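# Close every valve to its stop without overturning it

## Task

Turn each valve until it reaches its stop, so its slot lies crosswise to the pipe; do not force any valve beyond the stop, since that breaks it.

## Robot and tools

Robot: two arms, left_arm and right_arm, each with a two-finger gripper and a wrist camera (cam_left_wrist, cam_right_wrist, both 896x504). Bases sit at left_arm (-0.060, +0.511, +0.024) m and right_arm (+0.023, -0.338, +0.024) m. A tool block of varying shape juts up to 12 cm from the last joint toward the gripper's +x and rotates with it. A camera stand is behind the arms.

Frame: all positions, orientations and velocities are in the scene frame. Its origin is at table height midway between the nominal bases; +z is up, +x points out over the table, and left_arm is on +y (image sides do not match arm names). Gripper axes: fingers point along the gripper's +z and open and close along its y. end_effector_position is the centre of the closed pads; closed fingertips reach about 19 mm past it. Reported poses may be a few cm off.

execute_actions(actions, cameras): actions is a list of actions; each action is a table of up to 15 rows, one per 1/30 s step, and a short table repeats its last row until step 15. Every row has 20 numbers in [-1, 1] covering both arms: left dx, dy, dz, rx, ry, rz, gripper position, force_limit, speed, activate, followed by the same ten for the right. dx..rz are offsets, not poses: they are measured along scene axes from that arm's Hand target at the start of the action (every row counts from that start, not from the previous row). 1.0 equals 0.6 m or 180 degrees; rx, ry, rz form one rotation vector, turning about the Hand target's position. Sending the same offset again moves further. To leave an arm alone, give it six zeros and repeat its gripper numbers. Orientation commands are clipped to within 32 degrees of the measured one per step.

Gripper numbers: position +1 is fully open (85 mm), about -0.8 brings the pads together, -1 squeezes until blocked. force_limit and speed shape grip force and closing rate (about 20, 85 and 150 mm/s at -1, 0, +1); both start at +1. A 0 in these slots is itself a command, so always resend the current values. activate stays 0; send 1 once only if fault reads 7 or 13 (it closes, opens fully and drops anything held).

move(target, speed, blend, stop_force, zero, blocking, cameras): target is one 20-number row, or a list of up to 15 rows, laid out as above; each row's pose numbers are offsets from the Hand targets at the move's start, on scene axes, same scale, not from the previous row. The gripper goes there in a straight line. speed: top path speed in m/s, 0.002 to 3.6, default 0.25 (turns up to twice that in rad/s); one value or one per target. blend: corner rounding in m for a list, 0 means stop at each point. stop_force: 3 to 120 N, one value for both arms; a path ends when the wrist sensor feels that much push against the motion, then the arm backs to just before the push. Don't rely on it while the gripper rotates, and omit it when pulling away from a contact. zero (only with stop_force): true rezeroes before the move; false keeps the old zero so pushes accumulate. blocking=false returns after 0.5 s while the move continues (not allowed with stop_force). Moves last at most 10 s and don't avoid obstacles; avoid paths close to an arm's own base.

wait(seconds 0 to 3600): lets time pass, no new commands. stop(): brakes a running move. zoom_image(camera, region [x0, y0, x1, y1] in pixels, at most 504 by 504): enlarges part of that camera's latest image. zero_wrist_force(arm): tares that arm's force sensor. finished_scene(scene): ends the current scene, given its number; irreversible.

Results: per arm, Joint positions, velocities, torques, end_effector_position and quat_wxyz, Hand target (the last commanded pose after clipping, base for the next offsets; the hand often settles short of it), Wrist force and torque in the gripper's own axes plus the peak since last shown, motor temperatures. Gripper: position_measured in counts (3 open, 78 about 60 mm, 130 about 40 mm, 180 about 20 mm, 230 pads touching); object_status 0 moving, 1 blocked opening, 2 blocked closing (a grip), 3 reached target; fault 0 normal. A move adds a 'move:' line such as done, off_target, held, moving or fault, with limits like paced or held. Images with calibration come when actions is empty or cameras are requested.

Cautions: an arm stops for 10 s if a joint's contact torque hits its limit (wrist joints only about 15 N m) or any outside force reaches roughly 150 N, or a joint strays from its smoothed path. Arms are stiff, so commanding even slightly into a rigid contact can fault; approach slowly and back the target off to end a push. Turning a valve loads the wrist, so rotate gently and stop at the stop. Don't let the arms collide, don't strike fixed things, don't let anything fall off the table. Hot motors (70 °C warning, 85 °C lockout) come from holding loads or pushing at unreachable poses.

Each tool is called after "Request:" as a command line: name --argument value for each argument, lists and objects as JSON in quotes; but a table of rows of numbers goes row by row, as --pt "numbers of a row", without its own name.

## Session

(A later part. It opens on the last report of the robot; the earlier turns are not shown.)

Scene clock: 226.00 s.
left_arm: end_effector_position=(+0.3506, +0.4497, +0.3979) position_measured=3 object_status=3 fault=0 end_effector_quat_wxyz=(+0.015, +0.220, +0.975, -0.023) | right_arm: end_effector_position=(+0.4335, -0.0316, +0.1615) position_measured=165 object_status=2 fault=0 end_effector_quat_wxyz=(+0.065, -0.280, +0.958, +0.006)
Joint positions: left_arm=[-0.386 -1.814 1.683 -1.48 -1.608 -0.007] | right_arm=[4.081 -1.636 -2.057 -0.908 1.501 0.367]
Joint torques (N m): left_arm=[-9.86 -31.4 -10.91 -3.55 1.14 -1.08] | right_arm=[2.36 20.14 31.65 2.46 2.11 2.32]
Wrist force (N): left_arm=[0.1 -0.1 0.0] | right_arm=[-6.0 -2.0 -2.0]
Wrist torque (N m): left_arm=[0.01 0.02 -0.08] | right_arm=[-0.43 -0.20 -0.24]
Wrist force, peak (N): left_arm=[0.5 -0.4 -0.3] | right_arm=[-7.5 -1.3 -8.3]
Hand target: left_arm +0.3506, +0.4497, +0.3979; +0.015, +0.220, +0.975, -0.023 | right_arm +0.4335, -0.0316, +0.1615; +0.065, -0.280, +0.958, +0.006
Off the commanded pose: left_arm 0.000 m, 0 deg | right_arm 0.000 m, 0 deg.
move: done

Request:
move --target '[0,0,0,0,0,0,1,1,1,0, 0.001,0.0003,-0.0003,0.0158,0.0054,-0.2133,-0.97,1,-1,0]' --speed 0.35

Request:
move --target '[0,0,0,0,0,0,1,1,1,0, 0,0,0,0.0014,0.0005,-0.0194,-0.97,1,-1,0]' --speed 0.1

Scene clock: 228.07 s.
left_arm: end_effector_position=(+0.3506, +0.4497, +0.3979) position_measured=3 object_status=3 fault=0 end_effector_quat_wxyz=(+0.015, +0.220, +0.975, -0.023) | right_arm: end_effector_position=(+0.4342, -0.0314, +0.1614) position_measured=165 object_status=2 fault=0 end_effector_quat_wxyz=(+0.062, +0.052, +0.997, +0.010)
Joint positions: left_arm=[-0.386 -1.814 1.683 -1.48 -1.608 -0.007] | right_arm=[4.093 -1.644 -2.04 -0.943 1.476 1.053]
Joint torques (N m): left_arm=[-9.94 -31.05 -10.88 -3.49 1.26 -1.19] | right_arm=[9.68 17.73 14.55 2.21 0.3 2.22]
Wrist force (N): left_arm=[0.1 0.0 -0.2] | right_arm=[-6.0 3.2 -5.3]
Wrist torque (N m): left_arm=[0.02 0.00 -0.08] | right_arm=[-0.93 -0.23 -0.22]
Wrist force, peak (N): left_arm=[0.6 -0.5 0.0] | right_arm=[-9.0 0.5 -3.0]
Hand target: left_arm +0.3506, +0.4497, +0.3979; +0.015, +0.220, +0.975, -0.023 | right_arm +0.4341, -0.0314, +0.1613; +0.062, +0.052, +0.997, +0.010
Off the commanded pose: left_arm 0.000 m, 0 deg | right_arm 0.000 m, 0 deg.
move: done

Scene clock: 228.73 s.
left_arm: end_effector_position=(+0.3506, +0.4497, +0.3979) position_measured=3 object_status=3 fault=0 end_effector_quat_wxyz=(+0.015, +0.220, +0.975, -0.023) | right_arm: end_effector_position=(+0.4341, -0.0314, +0.1614) position_measured=165 object_status=2 fault=0 end_effector_quat_wxyz=(+0.062, +0.083, +0.995, +0.010)
Joint positions: left_arm=[-0.386 -1.814 1.683 -1.48 -1.608 -0.007] | right_arm=[4.094 -1.645 -2.038 -0.948 1.475 1.115]
Joint torques (N m): left_arm=[-10.41 -31.06 -11.11 -3.38 1.3 -1.13] | right_arm=[11.52 8.94 24.56 -0.18 -1.57 -0.53]
Wrist force (N): left_arm=[0.2 0.1 -0.2] | right_arm=[-4.6 3.5 -4.7]
Wrist torque (N m): left_arm=[0.03 0.00 -0.08] | right_arm=[-1.17 -0.18 -2.16]
Wrist force, peak (N): left_arm=[0.6 -0.1 0.0] | right_arm=[-5.7 2.9 -4.9]
Hand target: left_arm +0.3506, +0.4497, +0.3979; +0.015, +0.220, +0.975, -0.023 | right_arm +0.4341, -0.0314, +0.1613; +0.062, +0.083, +0.995, +0.010
Off the commanded pose: left_arm 0.000 m, 0 deg | right_arm 0.000 m, 0 deg.
move: done

Request:
move --pt "0 0 0 0 0 0 1 1 1 0 0 0 0 -0.0018 -0.0006 0.025 -0.97 1 -1 0" --pt "0 0 0 0 0 0 1 1 1 0 -0.0015 -0.0005 0.02 -0.0018 -0.0006 0.025 -0.97 1 -1 0" --pt "0 0 0 0 0 0 1 1 1 0 -0.0015 -0.0005 0.08 -0.0018 -0.0006 0.025 -0.97 1 -1 0" --pt "0 0 0 0 0 0 1 1 1 0 0.1437 0.3018 0.0833 -0.0288 -0.0097 0.3877 -0.97 1 -1 0" --pt "0 0 0 0 0 0 1 1 1 0 0.1447 0.3023 0.0395 -0.0288 -0.0097 0.3877 -0.97 1 -1 0" --pt "0 0 0 0 0 0 1 1 1 0 0.1605 0.2852 0.034 -0.0288 -0.0097 0.3877 -0.97 1 -1 0" --speed '[0.1,0.04,0.15,0.25,0.1,0.015]' --blend '[0,0.002,0.01,0.01,0.003,0]' --cameras '["cam_left_wrist"]'

Request:
zoom_image --camera "cam_left_wrist" --region '[430, 190, 520, 250]'

Scene clock: 236.20 s.
left_arm: end_effector_position=(+0.3506, +0.4497, +0.3979) position_measured=3 object_status=3 fault=0 end_effector_quat_wxyz=(+0.015, +0.220, +0.975, -0.023) | right_arm: end_effector_position=(+0.5305, +0.1396, +0.1817) position_measured=165 object_status=2 fault=0 end_effector_quat_wxyz=(+0.062, -0.504, +0.862, +0.003)
Joint positions: left_arm=[-0.386 -1.814 1.683 -1.48 -1.608 -0.007] | right_arm=[4.106 -2.027 -1.487 -1.082 1.523 -0.096]
Joint torques (N m): left_arm=[-10.08 -31.23 -11.31 -3.28 1.23 -1.2] | right_arm=[3.41 23.32 11.1 5.85 2.39 -0.57]
Wrist force (N): left_arm=[0.2 0.1 0.1] | right_arm=[-0.1 -1.9 2.0]
Wrist torque (N m): left_arm=[0.04 0.01 -0.08] | right_arm=[-0.41 0.04 0.08]
Wrist force, peak (N): left_arm=[0.2 -0.2 -0.7] | right_arm=[-3.5 1.3 -11.2]
Hand target: left_arm +0.3506, +0.4497, +0.3979; +0.015, +0.220, +0.975, -0.023 | right_arm +0.5304, +0.1397, +0.1817; +0.062, -0.504, +0.862, +0.003
Off the commanded pose: left_arm 0.000 m, 0 deg | right_arm 0.000 m, 0 deg.
move: done
cam_left_wrist: T_world_to_cam=[[0.42184, 0.90648, -0.01886, -0.54104], [0.84278, -0.38436, 0.37681, -0.25758], [0.33432, -0.17484, -0.9261, 0.45935]] pos_world=[0.29175, 0.47175, 0.51225]

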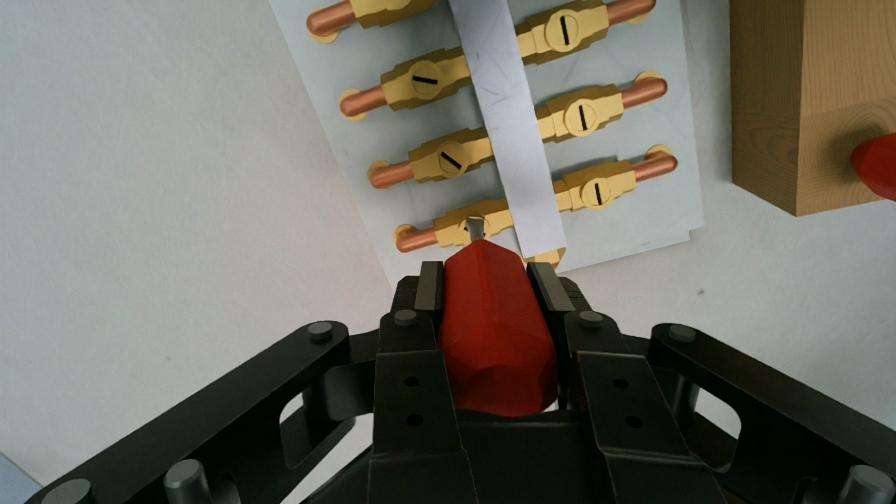

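Scaled by 5.600 from the camera's image (finer frame: 1280x720).

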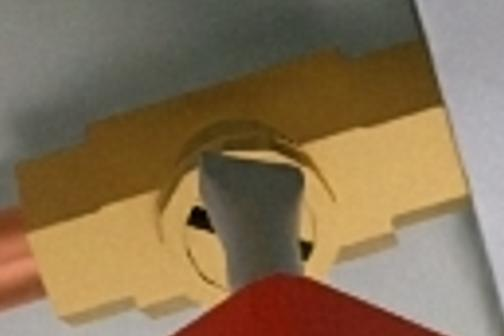

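Request:
move --pt "0 0 0 0 0 0 1 1 1 0 0.0086 0.0081 -0.0025 0.0029 0.0010 -0.0388 -0.97 1 -1 0" --speed '[0.02]' --cameras '["cam_left_wrist"]'

Request:
zoom_image --camera "cam_left_wrist" --region '[448, 200, 502, 242]'

Scene clock: 240.90 s.
left_arm: end_effector_position=(+0.3506, +0.4497, +0.3979) position_measured=3 object_status=3 fault=0 end_effector_quat_wxyz=(+0.015, +0.220, +0.975, -0.023) | right_arm: end_effector_position=(+0.5356, +0.1446, +0.1802) position_measured=165 object_status=2 fault=0 end_effector_quat_wxyz=(+0.063, -0.450, +0.891, +0.004)
Joint positions: left_arm=[-0.386 -1.814 1.683 -1.48 -1.608 -0.007] | right_arm=[4.106 -2.044 -1.466 -1.087 1.517 0.027]
Joint torques (N m): left_arm=[-10.22 -31.17 -10.8 -3.31 1.29 -1.12] | right_arm=[14.79 27.76 34.38 0.01 -1.86 -2]
Wrist force (N): left_arm=[0.1 -0.3 0.1] | right_arm=[-0.1 -1.9 2.2]
Wrist torque (N m): left_arm=[-0.03 0.01 -0.09] | right_arm=[-0.40 0.06 -0.05]
Wrist force, peak (N): left_arm=[0.6 -0.3 -0.3] | right_arm=[-0.3 -2.1 2.4]
Hand target: left_arm +0.3506, +0.4497, +0.3979; +0.015, +0.220, +0.975, -0.023 | right_arm +0.5356, +0.1445, +0.1802; +0.063, -0.450, +0.891, +0.004
Off the commanded pose: left_arm 0.000 m, 0 deg | right_arm 0.000 m, 0 deg.
move: done
cam_left_wrist: T_world_to_cam=[[0.42184, 0.90648, -0.01886, -0.54104], [0.84278, -0.38436, 0.37681, -0.25758], [0.33432, -0.17484, -0.9261, 0.45935]] pos_world=[0.29175, 0.47175, 0.51225]

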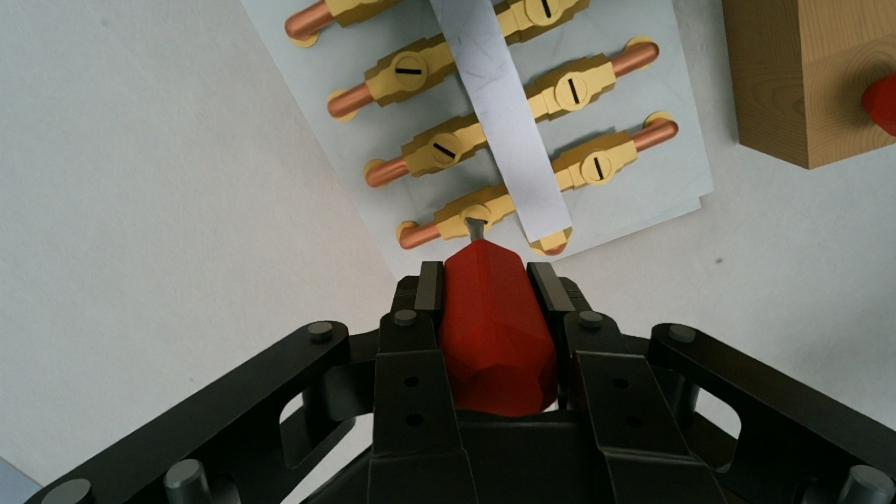

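Scaled by 9.333 from the camera's image (finer frame: 1280x720).

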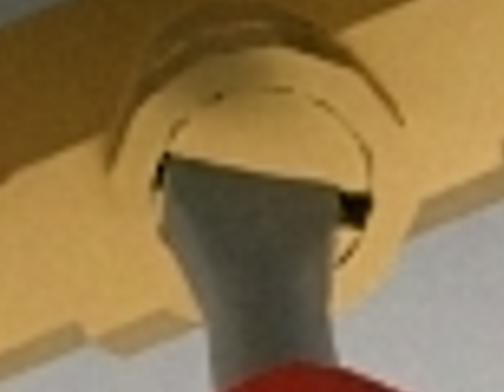

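Request:
move --pt "0 0 0 0 0 0 1 1 1 0 0.0017 0.0016 -0.0005 0 0 0 -0.97 1 -1 0" --speed '[0.02]' --cameras '["cam_left_wrist"]'

Request:
zoom_image --camera "cam_left_wrist" --region '[448, 200, 502, 242]'

Scene clock: 242.20 s.
left_arm: end_effector_position=(+0.3506, +0.4497, +0.3979) position_measured=3 object_status=3 fault=0 end_effector_quat_wxyz=(+0.015, +0.220, +0.975, -0.023) | right_arm: end_effector_position=(+0.5367, +0.1456, +0.1799) position_measured=165 object_status=2 fault=0 end_effector_quat_wxyz=(+0.063, -0.450, +0.891, +0.004)
Joint positions: left_arm=[-0.386 -1.814 1.683 -1.48 -1.608 -0.007] | right_arm=[4.106 -2.048 -1.461 -1.088 1.517 0.026]
Joint torques (N m): left_arm=[-9.54 -31.5 -10.72 -3.24 1.24 -1.13] | right_arm=[-11.91 49.15 10.11 1.08 2.27 -1.23]
Wrist force (N): left_arm=[0.2 -0.3 -0.4] | right_arm=[-0.2 -1.8 2.2]
Wrist torque (N m): left_arm=[-0.01 0.00 -0.08] | right_arm=[-0.37 0.08 -0.06]
Wrist force, peak (N): left_arm=[0.4 0.0 -0.6] | right_arm=[-0.2 -2.0 2.4]
Hand target: left_arm +0.3506, +0.4497, +0.3979; +0.015, +0.220, +0.975, -0.023 | right_arm +0.5366, +0.1455, +0.1799; +0.063, -0.450, +0.891, +0.004
Off the commanded pose: left_arm 0.000 m, 0 deg | right_arm 0.000 m, 0 deg.
move: done
cam_left_wrist: T_world_to_cam=[[0.42184, 0.90648, -0.01886, -0.54104], [0.84278, -0.38436, 0.37681, -0.25758], [0.33432, -0.17484, -0.9261, 0.45935]] pos_world=[0.29175, 0.47175, 0.51225]

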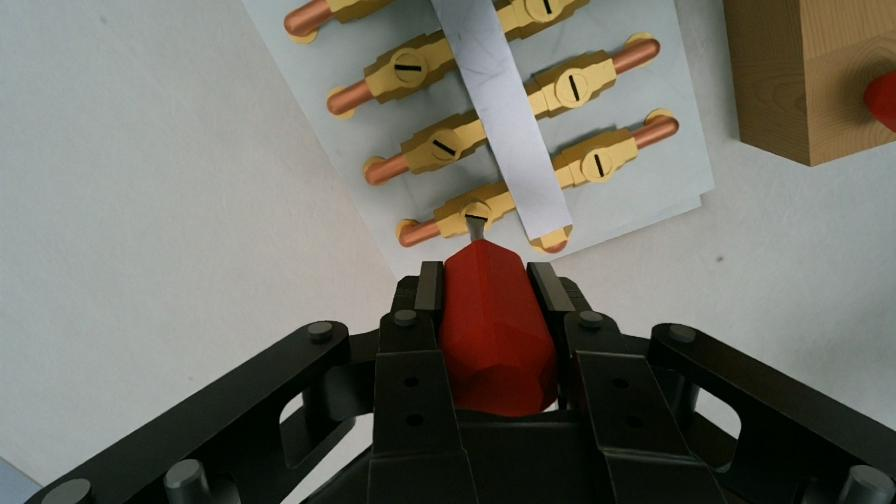

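Scaled by 9.333 from the camera's image (finer frame: 1280x720).

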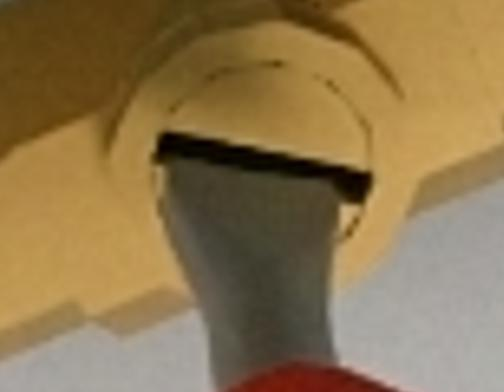

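Request:
move --pt "0 0 0 0 0 0 1 1 1 0 0.0 0.0 -0.001 0.0010 0.0003 -0.0139 -0.97 1 -1 0" --pt "0 0 0 0 0 0 1 1 1 0 0.0015 0.0007 -0.02 0.0010 0.0003 -0.0139 -0.97 1 -1 0" --speed 0.01 --stop_force 8 --cameras '["cam_left_wrist"]'

Request:
zoom_image --camera "cam_left_wrist" --region '[448, 200, 502, 242]'

Scene clock: 247.57 s.
left_arm: end_effector_position=(+0.3506, +0.4497, +0.3979) position_measured=3 object_status=3 fault=0 end_effector_quat_wxyz=(+0.015, +0.220, +0.975, -0.023) | right_arm: end_effector_position=(+0.5373, +0.1458, +0.1717) position_measured=165 object_status=2 fault=0 end_effector_quat_wxyz=(+0.064, -0.430, +0.900, +0.004)
Joint positions: left_arm=[-0.386 -1.814 1.683 -1.48 -1.608 -0.007] | right_arm=[4.106 -2.056 -1.471 -1.071 1.514 0.071]
Joint torques (N m): left_arm=[-9.99 -31.46 -11.34 -3.18 1.2 -1.09] | right_arm=[0.46 62.8 32.81 -0.62 0.89 0.03]
Wrist force (N): left_arm=[0.2 0.0 -0.3] | right_arm=[-0.4 -1.7 -8.7]
Wrist torque (N m): left_arm=[0.02 0.00 -0.08] | right_arm=[-0.40 0.09 -0.05]
Wrist force, peak (N): left_arm=[0.5 -0.1 -0.6] | right_arm=[0.1 -1.5 -15.8]
Hand target: left_arm +0.3506, +0.4497, +0.3979; +0.015, +0.220, +0.975, -0.023 | right_arm +0.5372, +0.1458, +0.1717; +0.064, -0.430, +0.900, +0.004 (not the last commanded pose)
Off the commanded pose: left_arm 0.000 m, 0 deg | right_arm 0.004 m, 0 deg.
move: contact (right_arm); path passed 1 of 2 targets
cam_left_wrist: T_world_to_cam=[[0.42184, 0.90648, -0.01886, -0.54104], [0.84278, -0.38436, 0.37681, -0.25758], [0.33432, -0.17484, -0.9261, 0.45935]] pos_world=[0.29175, 0.47175, 0.51225]

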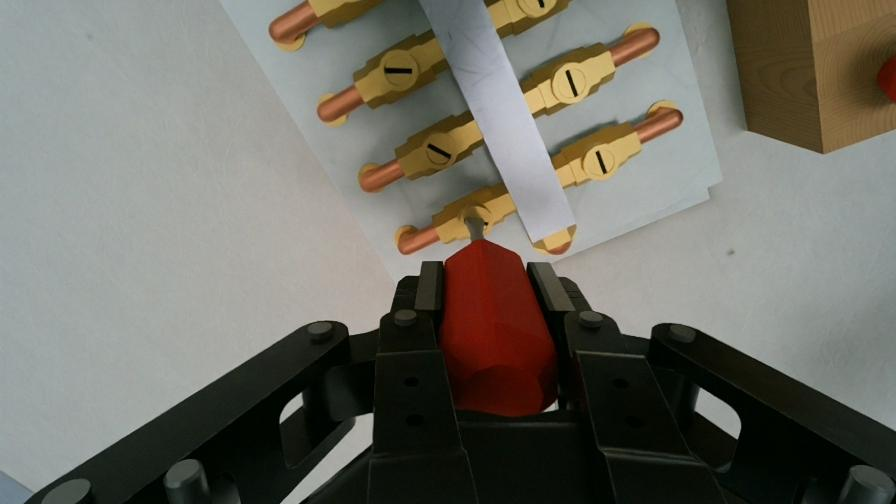

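Scaled by 9.333 from the camera's image (finer frame: 1280x720).

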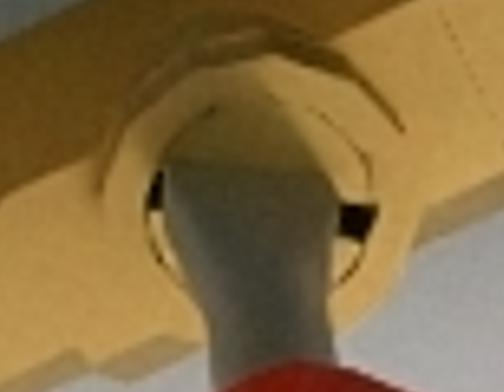

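Request:
move --pt "0 0 0 0 0 0 1 1 1 0 0 0 0.005 0 0 0 -0.97 1 -1 0" --pt "0 0 0 0 0 0 1 1 1 0 0.0010 0.0013 0.005 0 0 0 -0.97 1 -1 0" --speed '[0.02,0.01]' --cameras '["cam_left_wrist"]'

Request:
zoom_image --camera "cam_left_wrist" --region '[448, 200, 502, 242]'

Scene clock: 249.37 s.
left_arm: end_effector_position=(+0.3506, +0.4497, +0.3979) position_measured=3 object_status=3 fault=0 end_effector_quat_wxyz=(+0.015, +0.220, +0.975, -0.023) | right_arm: end_effector_position=(+0.5379, +0.1467, +0.1749) position_measured=165 object_status=2 fault=0 end_effector_quat_wxyz=(+0.064, -0.430, +0.900, +0.004)
Joint positions: left_arm=[-0.386 -1.814 1.683 -1.48 -1.608 -0.007] | right_arm=[4.106 -2.056 -1.463 -1.079 1.514 0.071]
Joint torques (N m): left_arm=[-9.94 -31.16 -10.81 -3.16 1.28 -1.15] | right_arm=[8.61 25 22.54 0.31 1.18 0.16]
Wrist force (N): left_arm=[0.4 -0.2 -0.3] | right_arm=[-0.2 -1.7 1.9]
Wrist torque (N m): left_arm=[-0.01 -0.04 -0.08] | right_arm=[-0.37 0.06 -0.06]
Wrist force, peak (N): left_arm=[0.4 0.1 -0.6] | right_arm=[-0.3 -1.9 -8.9]
Hand target: left_arm +0.3506, +0.4497, +0.3979; +0.015, +0.220, +0.975, -0.023 | right_arm +0.5378, +0.1466, +0.1747; +0.064, -0.430, +0.900, +0.004
Off the commanded pose: left_arm 0.000 m, 0 deg | right_arm 0.000 m, 0 deg.
move: done
cam_left_wrist: T_world_to_cam=[[0.42184, 0.90648, -0.01886, -0.54104], [0.84278, -0.38436, 0.37681, -0.25758], [0.33432, -0.17484, -0.9261, 0.45935]] pos_world=[0.29175, 0.47175, 0.51225]

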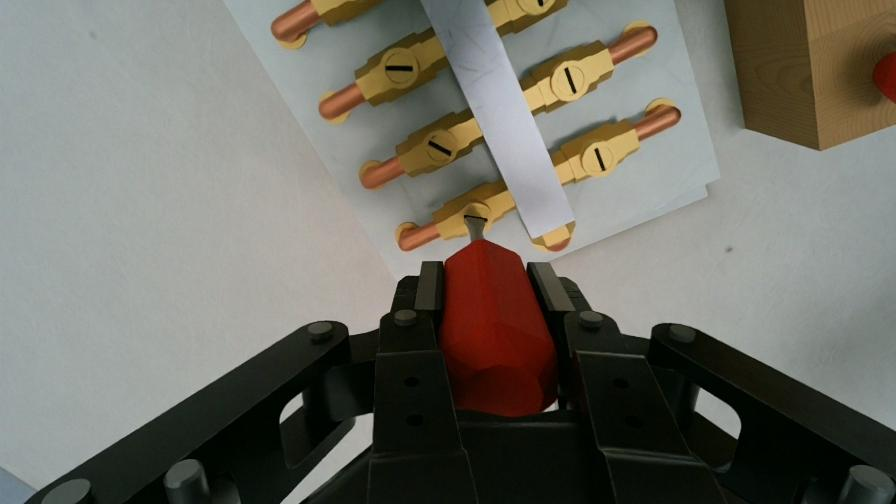

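Scaled by 9.333 from the camera's image (finer frame: 1280x720).

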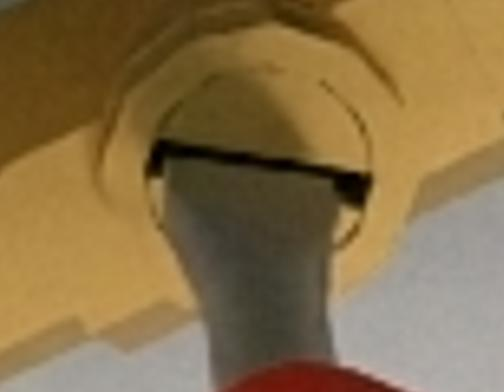

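Request:
move --pt "0 0 0 0 0 0 1 1 1 0 0.0003 0.0004 -0.001 0 0 0 -0.97 1 -1 0" --pt "0 0 0 0 0 0 1 1 1 0 0.0014 0.0008 -0.016 0 0 0 -0.97 1 -1 0" --speed 0.009 --stop_force 9 --cameras '["cam_left_wrist"]'

Request:
zoom_image --camera "cam_left_wrist" --region '[448, 200, 502, 242]'

Scene clock: 252.17 s.
left_arm: end_effector_position=(+0.3506, +0.4497, +0.3979) position_measured=3 object_status=3 fault=0 end_effector_quat_wxyz=(+0.015, +0.220, +0.975, -0.023) | right_arm: end_effector_position=(+0.5384, +0.1470, +0.1694) position_measured=165 object_status=2 fault=0 end_effector_quat_wxyz=(+0.064, -0.430, +0.900, +0.004)
Joint positions: left_arm=[-0.386 -1.814 1.683 -1.48 -1.608 -0.007] | right_arm=[4.106 -2.062 -1.468 -1.067 1.514 0.07]
Joint torques (N m): left_arm=[-9.83 -30.88 -10.73 -3.29 1.22 -1.17] | right_arm=[-4.54 67.1 34.65 -0.24 1.89 -0.04]
Wrist force (N): left_arm=[0.1 0.1 -0.1] | right_arm=[0.1 -1.4 -5.5]
Wrist torque (N m): left_arm=[0.03 0.01 -0.08] | right_arm=[-0.40 0.13 0.04]
Wrist force, peak (N): left_arm=[0.3 -0.1 -0.6] | right_arm=[0.9 -2.2 -13.2]
Hand target: left_arm +0.3506, +0.4497, +0.3979; +0.015, +0.220, +0.975, -0.023 | right_arm +0.5384, +0.1470, +0.1694; +0.064, -0.430, +0.900, +0.004 (not the last commanded pose)
Off the commanded pose: left_arm 0.000 m, 0 deg | right_arm 0.004 m, 0 deg.
move: contact (right_arm); path passed 1 of 2 targets
cam_left_wrist: T_world_to_cam=[[0.42184, 0.90648, -0.01886, -0.54104], [0.84278, -0.38436, 0.37681, -0.25758], [0.33432, -0.17484, -0.9261, 0.45935]] pos_world=[0.29175, 0.47175, 0.51225]

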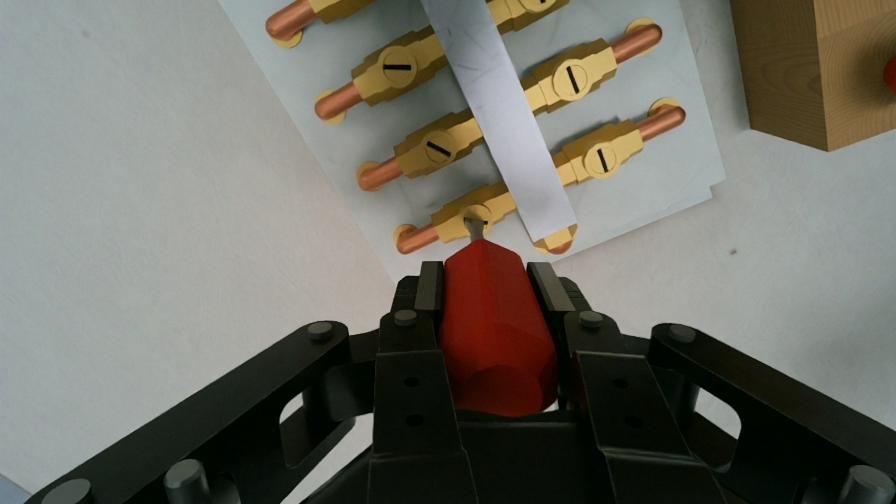

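Scaled by 9.333 from the camera's image (finer frame: 1280x720).

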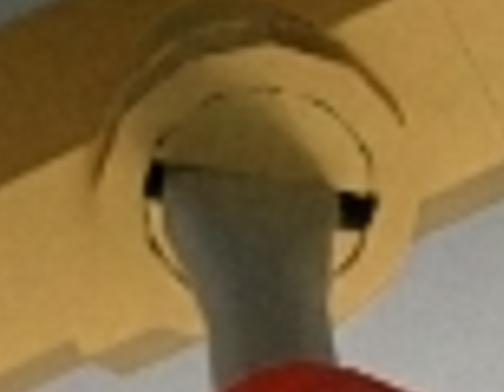

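Request:
move --target '[0,0,0,0,0,0,1,1,1,0, 0.0008,0.0003,-0.0002,0.0234,0.0079,-0.3157,-0.97,1,-1,0]' --speed 0.4

Request:
move --target '[0,0,0,0,0,0,1,1,1,0, 0,0,0,0.0014,0.0005,-0.0194,-0.97,1,-1,0]' --speed 0.1

Scene clock: 255.90 s.
left_arm: end_effector_position=(+0.3506, +0.4497, +0.3979) position_measured=3 object_status=3 fault=0 end_effector_quat_wxyz=(+0.015, +0.220, +0.975, -0.023) | right_arm: end_effector_position=(+0.5389, +0.1472, +0.1693) position_measured=165 object_status=2 fault=0 end_effector_quat_wxyz=(+0.062, +0.052, +0.997, +0.010)
Joint positions: left_arm=[-0.386 -1.814 1.683 -1.48 -1.608 -0.007] | right_arm=[4.121 -2.073 -1.442 -1.116 1.474 1.081]
Joint torques (N m): left_arm=[-10.2 -31.44 -11.44 -3.08 1.32 -1.14] | right_arm=[10.27 34.48 13.13 2.23 0.38 2.3]
Wrist force (N): left_arm=[0.2 -0.2 0.0] | right_arm=[-5.9 3.7 -0.5]
Wrist torque (N m): left_arm=[-0.01 -0.01 -0.08] | right_arm=[-1.14 -0.37 -0.28]
Wrist force, peak (N): left_arm=[0.3 -0.3 -0.7] | right_arm=[-6.1 0.8 5.2]
Hand target: left_arm +0.3506, +0.4497, +0.3979; +0.015, +0.220, +0.975, -0.023 | right_arm +0.5389, +0.1471, +0.1693; +0.062, +0.052, +0.997, +0.010
Off the commanded pose: left_arm 0.000 m, 0 deg | right_arm 0.000 m, 0 deg.
move: done

Scene clock: 256.57 s.
left_arm: end_effector_position=(+0.3506, +0.4497, +0.3979) position_measured=3 object_status=3 fault=0 end_effector_quat_wxyz=(+0.015, +0.220, +0.975, -0.023) | right_arm: end_effector_position=(+0.5388, +0.1472, +0.1693) position_measured=165 object_status=2 fault=0 end_effector_quat_wxyz=(+0.062, +0.083, +0.995, +0.010)
Joint positions: left_arm=[-0.386 -1.814 1.683 -1.48 -1.608 -0.007] | right_arm=[4.121 -2.074 -1.439 -1.121 1.473 1.143]
Joint torques (N m): left_arm=[-9.88 -31.39 -11.49 -3.08 1.22 -1.07] | right_arm=[12.06 24.47 27.35 0.02 -1.78 -0.65]
Wrist force (N): left_arm=[0.4 0.1 -0.2] | right_arm=[-5.1 3.8 -0.8]
Wrist torque (N m): left_arm=[0.03 -0.04 -0.08] | right_arm=[-1.35 -0.22 -2.15]
Wrist force, peak (N): left_arm=[0.4 -0.3 -0.1] | right_arm=[-5.9 3.7 2.0]
Hand target: left_arm +0.3506, +0.4497, +0.3979; +0.015, +0.220, +0.975, -0.023 | right_arm +0.5389, +0.1471, +0.1693; +0.062, +0.083, +0.995, +0.010
Off the commanded pose: left_arm 0.000 m, 0 deg | right_arm 0.000 m, 0 deg.
move: done

Request:
move --pt "0 0 0 0 0 0 1 1 1 0 0 0 0 -0.0018 -0.0006 0.025 -0.97 1 -1 0" --pt "0 0 0 0 0 0 1 1 1 0 -0.0015 -0.0005 0.02 -0.0018 -0.0006 0.025 -0.97 1 -1 0" --pt "0 0 0 0 0 0 1 1 1 0 -0.0282 -0.046 0.02 -0.0187 -0.0063 0.2520 -0.97 1 -1 0" --pt "0 0 0 0 0 0 1 1 1 0 -0.0128 -0.0635 0.0073 -0.0187 -0.0063 0.2520 -0.97 1 -1 0" --speed '[0.1,0.04,0.3,0.014]' --blend '[0,0.002,0.002,0]' --cameras '["cam_left_wrist"]'

Request:
zoom_image --camera "cam_left_wrist" --region '[448, 200, 502, 242]'

Scene clock: 263.77 s.
left_arm: end_effector_position=(+0.3506, +0.4497, +0.3979) position_measured=3 object_status=3 fault=0 end_effector_quat_wxyz=(+0.015, +0.220, +0.975, -0.023) | right_arm: end_effector_position=(+0.5313, +0.1090, +0.1736) position_measured=165 object_status=2 fault=0 end_effector_quat_wxyz=(+0.065, -0.309, +0.949, +0.006)
Joint positions: left_arm=[-0.386 -1.814 1.683 -1.48 -1.608 -0.007] | right_arm=[4.086 -1.989 -1.566 -1.045 1.503 0.312]
Joint torques (N m): left_arm=[-10.11 -31.53 -11.27 -3.05 1.3 -1.11] | right_arm=[1.22 25.93 13.05 5.13 2.38 -0.94]
Wrist force (N): left_arm=[0.0 -0.4 -0.1] | right_arm=[0.6 -2.7 1.7]
Wrist torque (N m): left_arm=[-0.05 0.03 -0.08] | right_arm=[-0.52 -0.06 0.10]
Wrist force, peak (N): left_arm=[0.6 -0.5 -0.1] | right_arm=[-4.7 2.3 -7.8]
Hand target: left_arm +0.3506, +0.4497, +0.3979; +0.015, +0.220, +0.975, -0.023 | right_arm +0.5312, +0.1090, +0.1737; +0.065, -0.309, +0.949, +0.006
Off the commanded pose: left_arm 0.000 m, 0 deg | right_arm 0.000 m, 0 deg.
move: done
cam_left_wrist: T_world_to_cam=[[0.42184, 0.90648, -0.01886, -0.54104], [0.84278, -0.38436, 0.37681, -0.25758], [0.33432, -0.17484, -0.9261, 0.45935]] pos_world=[0.29175, 0.47175, 0.51225]

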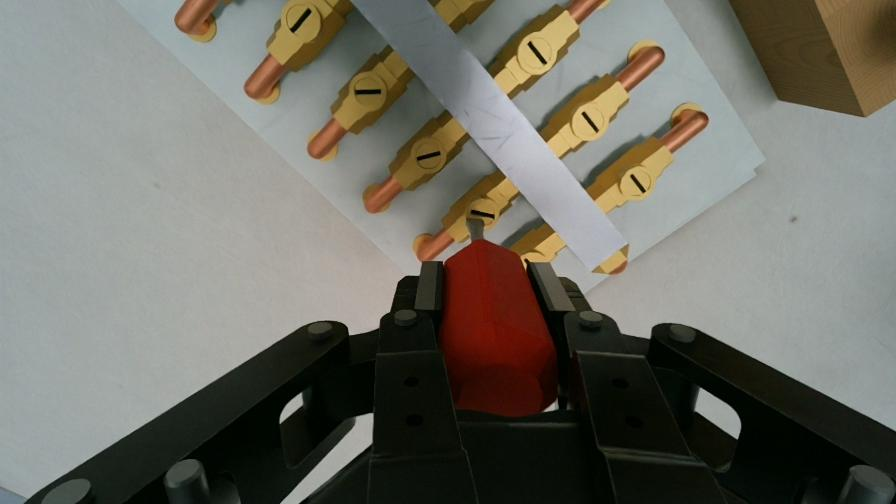

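Scaled by 9.333 from the camera's image (finer frame: 1280x720).

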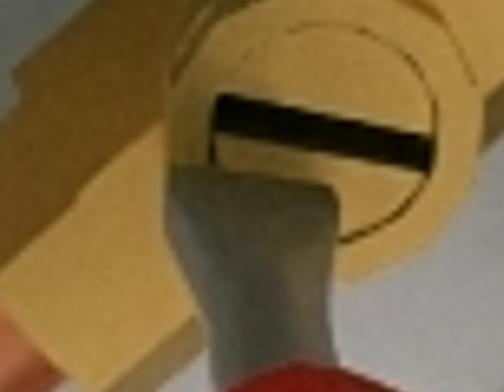

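Request:
move --pt "0 0 0 0 0 0 1 1 1 0 -0.0177 0.0155 0.002 0.0012 0.0004 -0.0167 -0.97 1 -1 0" --pt "0 0 0 0 0 0 1 1 1 0 -0.0023 -0.002 0 0.0012 0.0004 -0.0167 -0.97 1 -1 0" --speed '[0.06,0.014]' --cameras '["cam_left_wrist"]'

Request:
zoom_image --camera "cam_left_wrist" --region '[448, 200, 502, 242]'

Scene clock: 266.63 s.
left_arm: end_effector_position=(+0.3506, +0.4497, +0.3979) position_measured=3 object_status=3 fault=0 end_effector_quat_wxyz=(+0.015, +0.220, +0.975, -0.023) | right_arm: end_effector_position=(+0.5299, +0.1077, +0.1737) position_measured=165 object_status=2 fault=0 end_effector_quat_wxyz=(+0.065, -0.284, +0.957, +0.006)
Joint positions: left_arm=[-0.386 -1.814 1.683 -1.48 -1.608 -0.007] | right_arm=[4.088 -1.986 -1.571 -1.045 1.501 0.367]
Joint torques (N m): left_arm=[-10.26 -31.25 -11.29 -3.01 1.23 -1.08] | right_arm=[1.69 21.84 9.17 6.32 1.92 -0.71]
Wrist force (N): left_arm=[0.0 -0.3 -0.3] | right_arm=[0.5 -2.3 2.0]
Wrist torque (N m): left_arm=[-0.03 0.02 -0.07] | right_arm=[-0.46 -0.04 0.10]
Wrist force, peak (N): left_arm=[0.6 -0.1 0.2] | right_arm=[0.5 -5.1 2.1]
Hand target: left_arm +0.3506, +0.4497, +0.3979; +0.015, +0.220, +0.975, -0.023 | right_arm +0.5298, +0.1078, +0.1737; +0.065, -0.284, +0.957, +0.006
Off the commanded pose: left_arm 0.000 m, 0 deg | right_arm 0.000 m, 0 deg.
move: done
cam_left_wrist: T_world_to_cam=[[0.42184, 0.90648, -0.01886, -0.54104], [0.84278, -0.38436, 0.37681, -0.25758], [0.33432, -0.17484, -0.9261, 0.45935]] pos_world=[0.29175, 0.47175, 0.51225]

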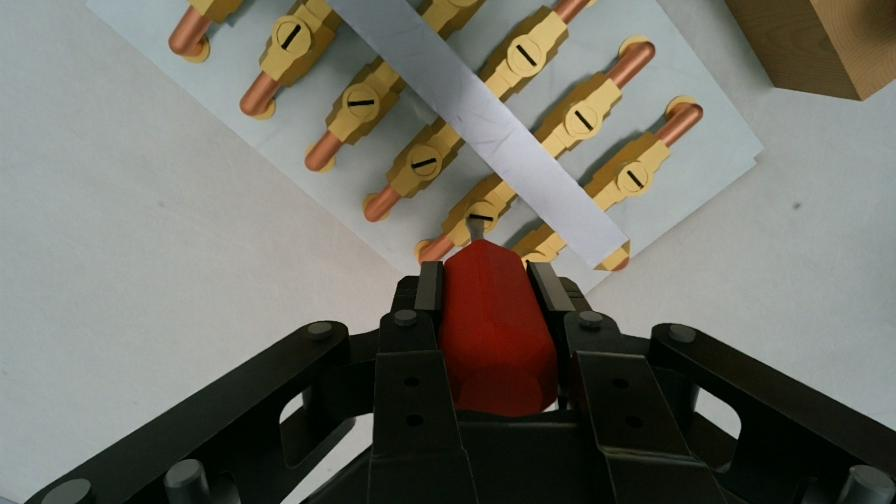

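Scaled by 9.333 from the camera's image (finer frame: 1280x720).

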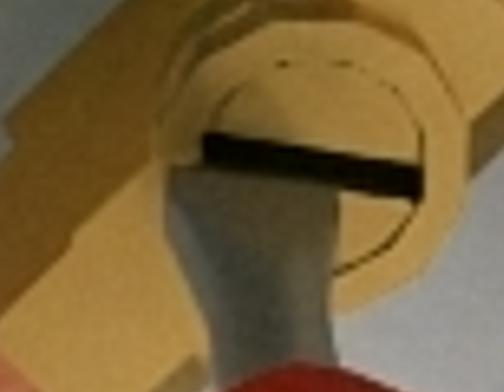

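Request:
move --pt "0 0 0 0 0 0 1 1 1 0 -0.0189 0.0218 0.002 0.0006 0.0002 -0.0083 -0.97 1 -1 0" --pt "0 0 0 0 0 0 1 1 1 0 -0.0033 0.0042 0 0.0006 0.0002 -0.0083 -0.97 1 -1 0" --speed '[0.06,0.014]' --cameras '["cam_left_wrist"]'

Request:
zoom_image --camera "cam_left_wrist" --region '[448, 200, 502, 242]'

Scene clock: 269.57 s.
left_arm: end_effector_position=(+0.3506, +0.4497, +0.3979) position_measured=3 object_status=3 fault=0 end_effector_quat_wxyz=(+0.015, +0.220, +0.975, -0.023) | right_arm: end_effector_position=(+0.5279, +0.1103, +0.1737) position_measured=165 object_status=2 fault=0 end_effector_quat_wxyz=(+0.065, -0.271, +0.960, +0.006)
Joint positions: left_arm=[-0.386 -1.814 1.683 -1.48 -1.608 -0.007] | right_arm=[4.093 -1.986 -1.57 -1.047 1.499 0.398]
Joint torques (N m): left_arm=[-10.49 -30.94 -10.83 -2.96 1.2 -1.11] | right_arm=[2.44 22.29 9.1 6.32 1.96 -0.75]
Wrist force (N): left_arm=[-0.1 -0.1 0.1] | right_arm=[0.5 -2.5 1.9]
Wrist torque (N m): left_arm=[0.00 0.04 -0.08] | right_arm=[-0.49 -0.04 0.09]
Wrist force, peak (N): left_arm=[0.4 -0.1 -0.6] | right_arm=[0.3 -6.3 2.4]
Hand target: left_arm +0.3506, +0.4497, +0.3979; +0.015, +0.220, +0.975, -0.023 | right_arm +0.5278, +0.1104, +0.1737; +0.065, -0.271, +0.960, +0.006
Off the commanded pose: left_arm 0.000 m, 0 deg | right_arm 0.000 m, 0 deg.
move: done
cam_left_wrist: T_world_to_cam=[[0.42184, 0.90648, -0.01886, -0.54104], [0.84278, -0.38436, 0.37681, -0.25758], [0.33432, -0.17484, -0.9261, 0.45935]] pos_world=[0.29175, 0.47175, 0.51225]

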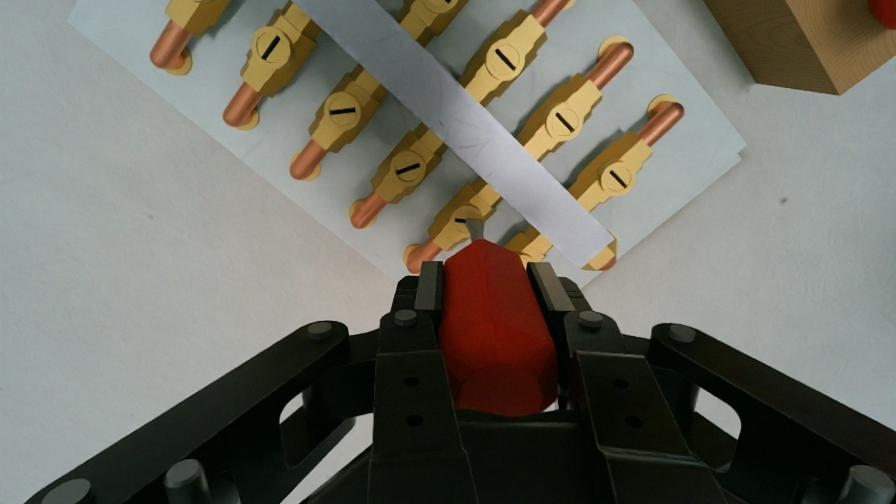

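Scaled by 9.333 from the camera's image (finer frame: 1280x720).

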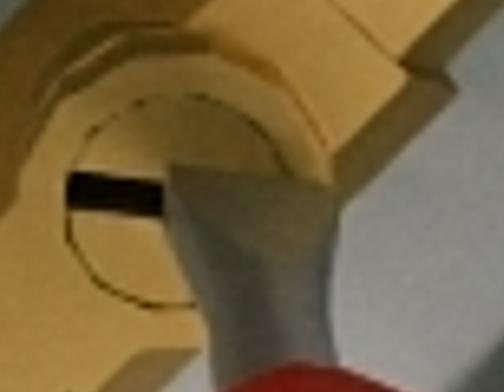

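Request:
move --pt "0 0 0 0 0 0 1 1 1 0 0.0057 -0.0043 0 0 0 0 -0.97 1 -1 0" --speed '[0.014]' --cameras '["cam_left_wrist"]'

Request:
zoom_image --camera "cam_left_wrist" --region '[448, 200, 502, 242]'

Scene clock: 271.07 s.
left_arm: end_effector_position=(+0.3506, +0.4497, +0.3979) position_measured=3 object_status=3 fault=0 end_effector_quat_wxyz=(+0.015, +0.220, +0.975, -0.023) | right_arm: end_effector_position=(+0.5313, +0.1077, +0.1737) position_measured=165 object_status=2 fault=0 end_effector_quat_wxyz=(+0.065, -0.271, +0.960, +0.006)
Joint positions: left_arm=[-0.386 -1.814 1.683 -1.48 -1.608 -0.007] | right_arm=[4.087 -1.988 -1.567 -1.047 1.499 0.392]
Joint torques (N m): left_arm=[-9.91 -31.43 -11.39 -2.94 1.16 -1.1] | right_arm=[-0.07 25.85 36.07 -0.26 2.04 -0.62]
Wrist force (N): left_arm=[0.3 0.0 -0.6] | right_arm=[0.7 -2.6 1.8]
Wrist torque (N m): left_arm=[0.01 -0.02 -0.08] | right_arm=[-0.51 -0.07 0.09]
Wrist force, peak (N): left_arm=[0.3 -0.2 -0.6] | right_arm=[0.4 -3.0 2.2]
Hand target: left_arm +0.3506, +0.4497, +0.3979; +0.015, +0.220, +0.975, -0.023 | right_arm +0.5312, +0.1078, +0.1737; +0.065, -0.271, +0.960, +0.006
Off the commanded pose: left_arm 0.000 m, 0 deg | right_arm 0.000 m, 0 deg.
move: done
cam_left_wrist: T_world_to_cam=[[0.42184, 0.90648, -0.01886, -0.54104], [0.84278, -0.38436, 0.37681, -0.25758], [0.33432, -0.17484, -0.9261, 0.45935]] pos_world=[0.29175, 0.47175, 0.51225]

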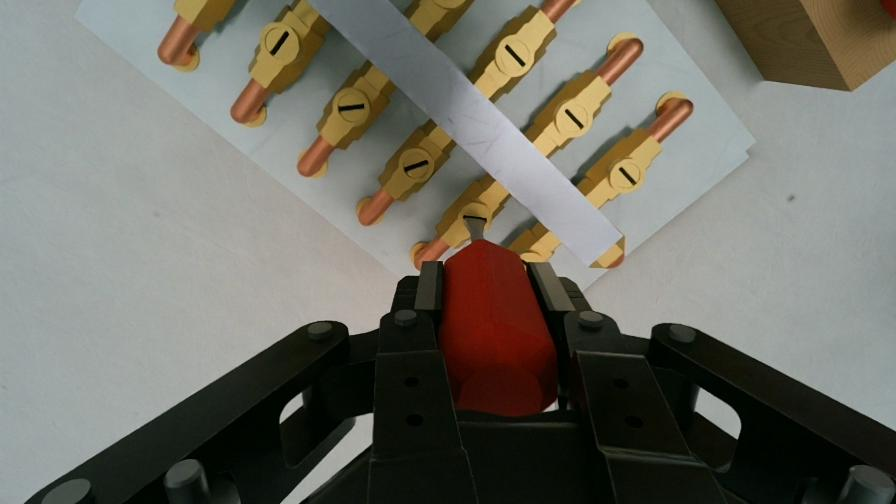

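Scaled by 9.333 from the camera's image (finer frame: 1280x720).

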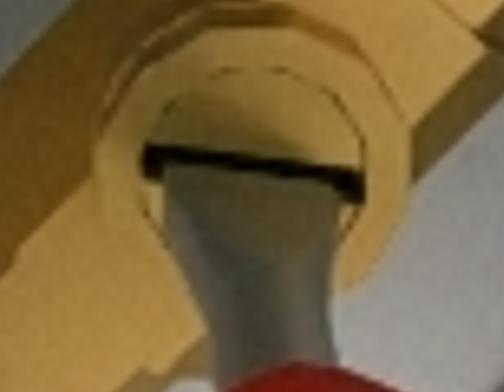

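Request:
move --target '[0,0,0,0,0,0,1,1,1,0, 0.0012,0.0005,-0.016,0,0,0,-0.97,1,-1,0]' --speed 0.009 --stop_force 9 --cameras '["cam_left_wrist"]'

Request:
zoom_image --camera "cam_left_wrist" --region '[448, 200, 502, 242]'

Scene clock: 273.50 s.
left_arm: end_effector_position=(+0.3506, +0.4497, +0.3979) position_measured=3 object_status=3 fault=0 end_effector_quat_wxyz=(+0.015, +0.220, +0.975, -0.023) | right_arm: end_effector_position=(+0.5316, +0.1080, +0.1688) position_measured=165 object_status=2 fault=0 end_effector_quat_wxyz=(+0.065, -0.271, +0.960, +0.006)
Joint positions: left_arm=[-0.386 -1.814 1.683 -1.48 -1.608 -0.007] | right_arm=[4.087 -1.994 -1.573 -1.036 1.499 0.391]
Joint torques (N m): left_arm=[-9.89 -31.33 -11.39 -2.97 1.26 -1.16] | right_arm=[14.11 58.72 33.22 -0.5 1.03 1.58]
Wrist force (N): left_arm=[0.4 -0.2 -0.3] | right_arm=[1.8 -2.1 -9.5]
Wrist torque (N m): left_arm=[-0.02 -0.04 -0.08] | right_arm=[-0.52 0.08 0.05]
Wrist force, peak (N): left_arm=[0.4 -0.7 -0.2] | right_arm=[2.6 -3.1 -18.6]
Hand target: left_arm +0.3506, +0.4497, +0.3979; +0.015, +0.220, +0.975, -0.023 | right_arm +0.5316, +0.1080, +0.1688; +0.065, -0.271, +0.960, +0.006 (not the last commanded pose)
Off the commanded pose: left_arm 0.000 m, 0 deg | right_arm 0.005 m, 0 deg.
move: contact (right_arm)
cam_left_wrist: T_world_to_cam=[[0.42184, 0.90648, -0.01886, -0.54104], [0.84278, -0.38436, 0.37681, -0.25758], [0.33432, -0.17484, -0.9261, 0.45935]] pos_world=[0.29175, 0.47175, 0.51225]

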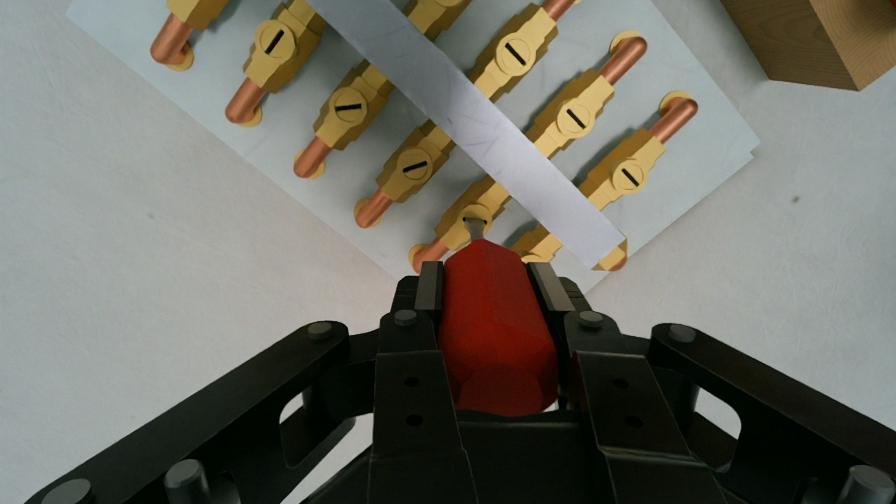

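Scaled by 9.333 from the camera's image (finer frame: 1280x720).

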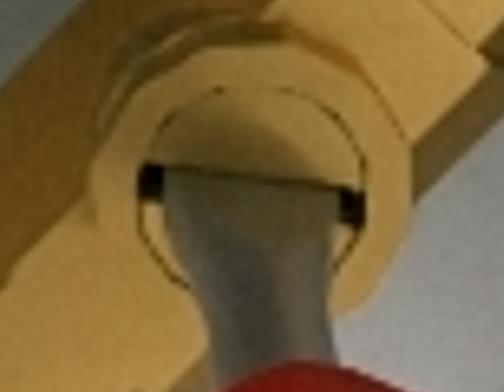

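Request:
move --target '[0,0,0,0,0,0,1,1,1,0, 0.0003,0.0001,-0.004,0,0,0,-0.97,1,-1,0]' --speed 0.008 --stop_force 14

Scene clock: 275.43 s.
left_arm: end_effector_position=(+0.3506, +0.4497, +0.3979) position_measured=3 object_status=3 fault=0 end_effector_quat_wxyz=(+0.015, +0.220, +0.975, -0.023) | right_arm: end_effector_position=(+0.5317, +0.1082, +0.1680) position_measured=165 object_status=2 fault=0 end_effector_quat_wxyz=(+0.065, -0.271, +0.960, +0.006)
Joint positions: left_arm=[-0.386 -1.814 1.683 -1.48 -1.608 -0.007] | right_arm=[4.087 -1.995 -1.574 -1.033 1.499 0.391]
Joint torques (N m): left_arm=[-10.46 -31.32 -11.23 -2.91 1.3 -1.09] | right_arm=[8 43.32 24.75 -1.22 1.13 0.29]
Wrist force (N): left_arm=[0.3 -0.1 0.0] | right_arm=[4.7 -3.9 -28.4]
Wrist torque (N m): left_arm=[0.00 -0.02 -0.07] | right_arm=[-0.30 0.34 0.00]
Wrist force, peak (N): left_arm=[0.5 -0.1 -0.5] | right_arm=[5.1 -5.4 -34.2]
Hand target: left_arm +0.3506, +0.4497, +0.3979; +0.015, +0.220, +0.975, -0.023 | right_arm +0.5317, +0.1082, +0.1680; +0.065, -0.271, +0.960, +0.006 (not the last commanded pose)
Off the commanded pose: left_arm 0.000 m, 0 deg | right_arm 0.002 m, 0 deg.
move: contact (right_arm)

Request:
move --target '[0,0,0,0,0,0,1,1,1,0, 0.0002,0.0001,0.0008,0.0154,0.0052,-0.2072,-0.97,1,-1,0]' --speed 0.3

Request:
move --target '[0,0,0,0,0,0,1,1,1,0, 0,0,0,0.0014,0.0005,-0.0194,-0.97,1,-1,0]' --speed 0.1

Scene clock: 278.10 s.
left_arm: end_effector_position=(+0.3506, +0.4497, +0.3979) position_measured=3 object_status=3 fault=0 end_effector_quat_wxyz=(+0.015, +0.220, +0.975, -0.023) | right_arm: end_effector_position=(+0.5318, +0.1083, +0.1685) position_measured=165 object_status=2 fault=0 end_effector_quat_wxyz=(+0.063, +0.052, +0.997, +0.010)
Joint positions: left_arm=[-0.386 -1.814 1.683 -1.48 -1.608 -0.007] | right_arm=[4.096 -2.003 -1.553 -1.073 1.475 1.055]
Joint torques (N m): left_arm=[-10.35 -31.21 -11.45 -2.97 1.26 -1.2] | right_arm=[10.39 28.37 15.4 2.29 -0.57 2.47]
Wrist force (N): left_arm=[0.2 -0.1 0.0] | right_arm=[-4.4 2.0 -6.4]
Wrist torque (N m): left_arm=[0.00 0.00 -0.08] | right_arm=[-1.11 -0.38 -0.62]
Wrist force, peak (N): left_arm=[0.6 -0.5 -0.3] | right_arm=[4.5 -4.1 -29.2]
Hand target: left_arm +0.3506, +0.4497, +0.3979; +0.015, +0.220, +0.975, -0.023 | right_arm +0.5318, +0.1083, +0.1685; +0.063, +0.052, +0.997, +0.010
Off the commanded pose: left_arm 0.000 m, 0 deg | right_arm 0.000 m, 0 deg.
move: done

Scene clock: 278.77 s.
left_arm: end_effector_position=(+0.3506, +0.4497, +0.3979) position_measured=3 object_status=3 fault=0 end_effector_quat_wxyz=(+0.015, +0.220, +0.975, -0.023) | right_arm: end_effector_position=(+0.5318, +0.1083, +0.1685) position_measured=165 object_status=2 fault=0 end_effector_quat_wxyz=(+0.062, +0.082, +0.995, +0.010)
Joint positions: left_arm=[-0.386 -1.814 1.683 -1.48 -1.608 -0.007] | right_arm=[4.096 -2.004 -1.55 -1.078 1.474 1.117]
Joint torques (N m): left_arm=[-10.12 -31.38 -11.74 -2.93 1.24 -1.07] | right_arm=[9.93 19.48 24.03 -0.07 -3.21 -0.47]
Wrist force (N): left_arm=[0.3 0.2 0.0] | right_arm=[-1.6 2.8 -7.5]
Wrist torque (N m): left_arm=[0.06 -0.02 -0.08] | right_arm=[-1.32 -0.21 -2.23]
Wrist force, peak (N): left_arm=[0.4 0.2 -0.4] | right_arm=[-1.4 3.0 -7.6]
Hand target: left_arm +0.3506, +0.4497, +0.3979; +0.015, +0.220, +0.975, -0.023 | right_arm +0.5318, +0.1083, +0.1685; +0.062, +0.082, +0.995, +0.010
Off the commanded pose: left_arm 0.000 m, 0 deg | right_arm 0.000 m, 0 deg.
move: done

Request:
move --pt "0 0 0 0 0 0 1 1 1 0 0 0 0 -0.0018 -0.0006 0.025 -0.97 1 -1 0" --pt "0 0 0 0 0 0 1 1 1 0 -0.0015 -0.0005 0.02 -0.0018 -0.0006 0.025 -0.97 1 -1 0" --pt "0 0 0 0 0 0 1 1 1 0 -0.0345 -0.039 0.02 -0.0290 -0.0098 0.3905 -0.97 1 -1 0" --pt "0 0 0 0 0 0 1 1 1 0 -0.0197 -0.057 0.0062 -0.0290 -0.0098 0.3905 -0.97 1 -1 0" --speed '[0.1,0.04,0.35,0.014]' --blend '[0,0.002,0.002,0]' --cameras '["cam_left_wrist"]'

Request:
zoom_image --camera "cam_left_wrist" --region '[448, 200, 502, 242]'

Scene clock: 285.00 s.
left_arm: end_effector_position=(+0.3506, +0.4497, +0.3979) position_measured=3 object_status=3 fault=0 end_effector_quat_wxyz=(+0.015, +0.220, +0.975, -0.023) | right_arm: end_effector_position=(+0.5201, +0.0740, +0.1721) position_measured=165 object_status=2 fault=0 end_effector_quat_wxyz=(+0.063, -0.508, +0.859, +0.003)
Joint positions: left_arm=[-0.386 -1.814 1.683 -1.48 -1.608 -0.007] | right_arm=[4.058 -1.923 -1.668 -1.003 1.529 -0.154]
Joint torques (N m): left_arm=[-9.8 -31.3 -11.08 -2.84 1.16 -1.11] | right_arm=[0.61 24.72 12.57 5.23 2.25 -0.97]
Wrist force (N): left_arm=[0.3 -0.1 -0.3] | right_arm=[0.9 -2.8 2.3]
Wrist torque (N m): left_arm=[0.01 -0.02 -0.08] | right_arm=[-0.54 -0.08 0.07]
Wrist force, peak (N): left_arm=[0.7 0.0 0.0] | right_arm=[-0.9 1.3 -14.8]
Hand target: left_arm +0.3506, +0.4497, +0.3979; +0.015, +0.220, +0.975, -0.023 | right_arm +0.5200, +0.0741, +0.1722; +0.063, -0.508, +0.859, +0.003
Off the commanded pose: left_arm 0.000 m, 0 deg | right_arm 0.000 m, 0 deg.
move: done
cam_left_wrist: T_world_to_cam=[[0.42184, 0.90648, -0.01886, -0.54104], [0.84278, -0.38436, 0.37681, -0.25758], [0.33432, -0.17484, -0.9261, 0.45935]] pos_world=[0.29175, 0.47175, 0.51225]

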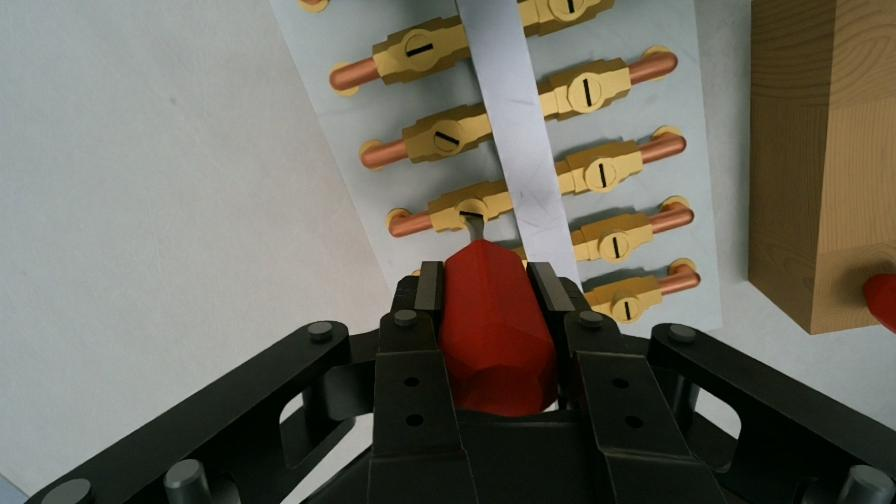

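Scaled by 9.333 from the camera's image (finer frame: 1280x720).

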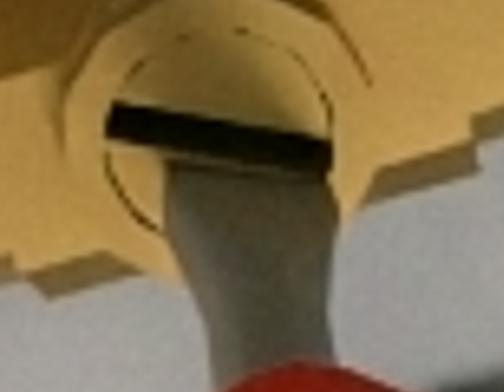

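Request:
move --pt "0 0 0 0 0 0 1 1 1 0 0.0010 -0.0038 0 0.0010 0.0003 -0.0139 -0.97 1 -1 0" --speed '[0.012]' --cameras '["cam_left_wrist"]'

Request:
zoom_image --camera "cam_left_wrist" --region '[448, 200, 502, 242]'

Scene clock: 287.93 s.
left_arm: end_effector_position=(+0.3506, +0.4497, +0.3979) position_measured=3 object_status=3 fault=0 end_effector_quat_wxyz=(+0.015, +0.220, +0.975, -0.023) | right_arm: end_effector_position=(+0.5206, +0.0718, +0.1722) position_measured=165 object_status=2 fault=0 end_effector_quat_wxyz=(+0.063, -0.489, +0.870, +0.003)
Joint positions: left_arm=[-0.386 -1.814 1.683 -1.48 -1.608 -0.007] | right_arm=[4.056 -1.92 -1.672 -1.002 1.527 -0.112]
Joint torques (N m): left_arm=[-10.13 -31.02 -10.85 -2.8 1.3 -1.12] | right_arm=[-11.85 63.55 8.79 6.59 -1.91 0.58]
Wrist force (N): left_arm=[0.0 0.1 0.2] | right_arm=[0.7 -3.0 2.1]
Wrist torque (N m): left_arm=[0.03 0.02 -0.08] | right_arm=[-0.58 -0.06 -0.06]
Wrist force, peak (N): left_arm=[0.2 -0.6 -0.3] | right_arm=[0.7 -3.1 2.3]
Hand target: left_arm +0.3506, +0.4497, +0.3979; +0.015, +0.220, +0.975, -0.023 | right_arm +0.5206, +0.0718, +0.1722; +0.063, -0.489, +0.870, +0.003
Off the commanded pose: left_arm 0.000 m, 0 deg | right_arm 0.000 m, 0 deg.
move: done
cam_left_wrist: T_world_to_cam=[[0.42184, 0.90648, -0.01886, -0.54104], [0.84278, -0.38436, 0.37681, -0.25758], [0.33432, -0.17484, -0.9261, 0.45935]] pos_world=[0.29175, 0.47175, 0.51225]

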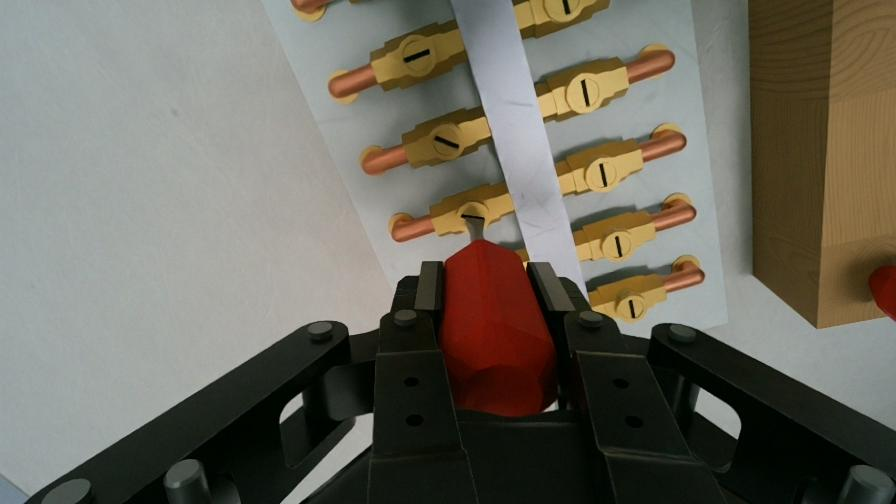

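Scaled by 9.333 from the camera's image (finer frame: 1280x720).

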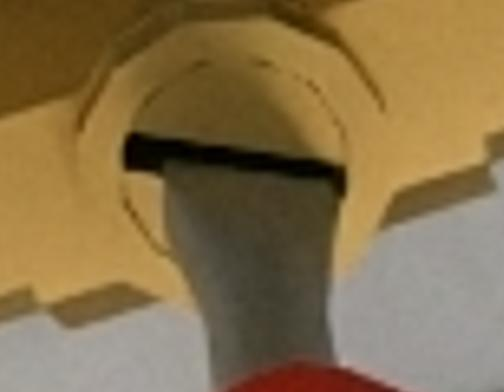

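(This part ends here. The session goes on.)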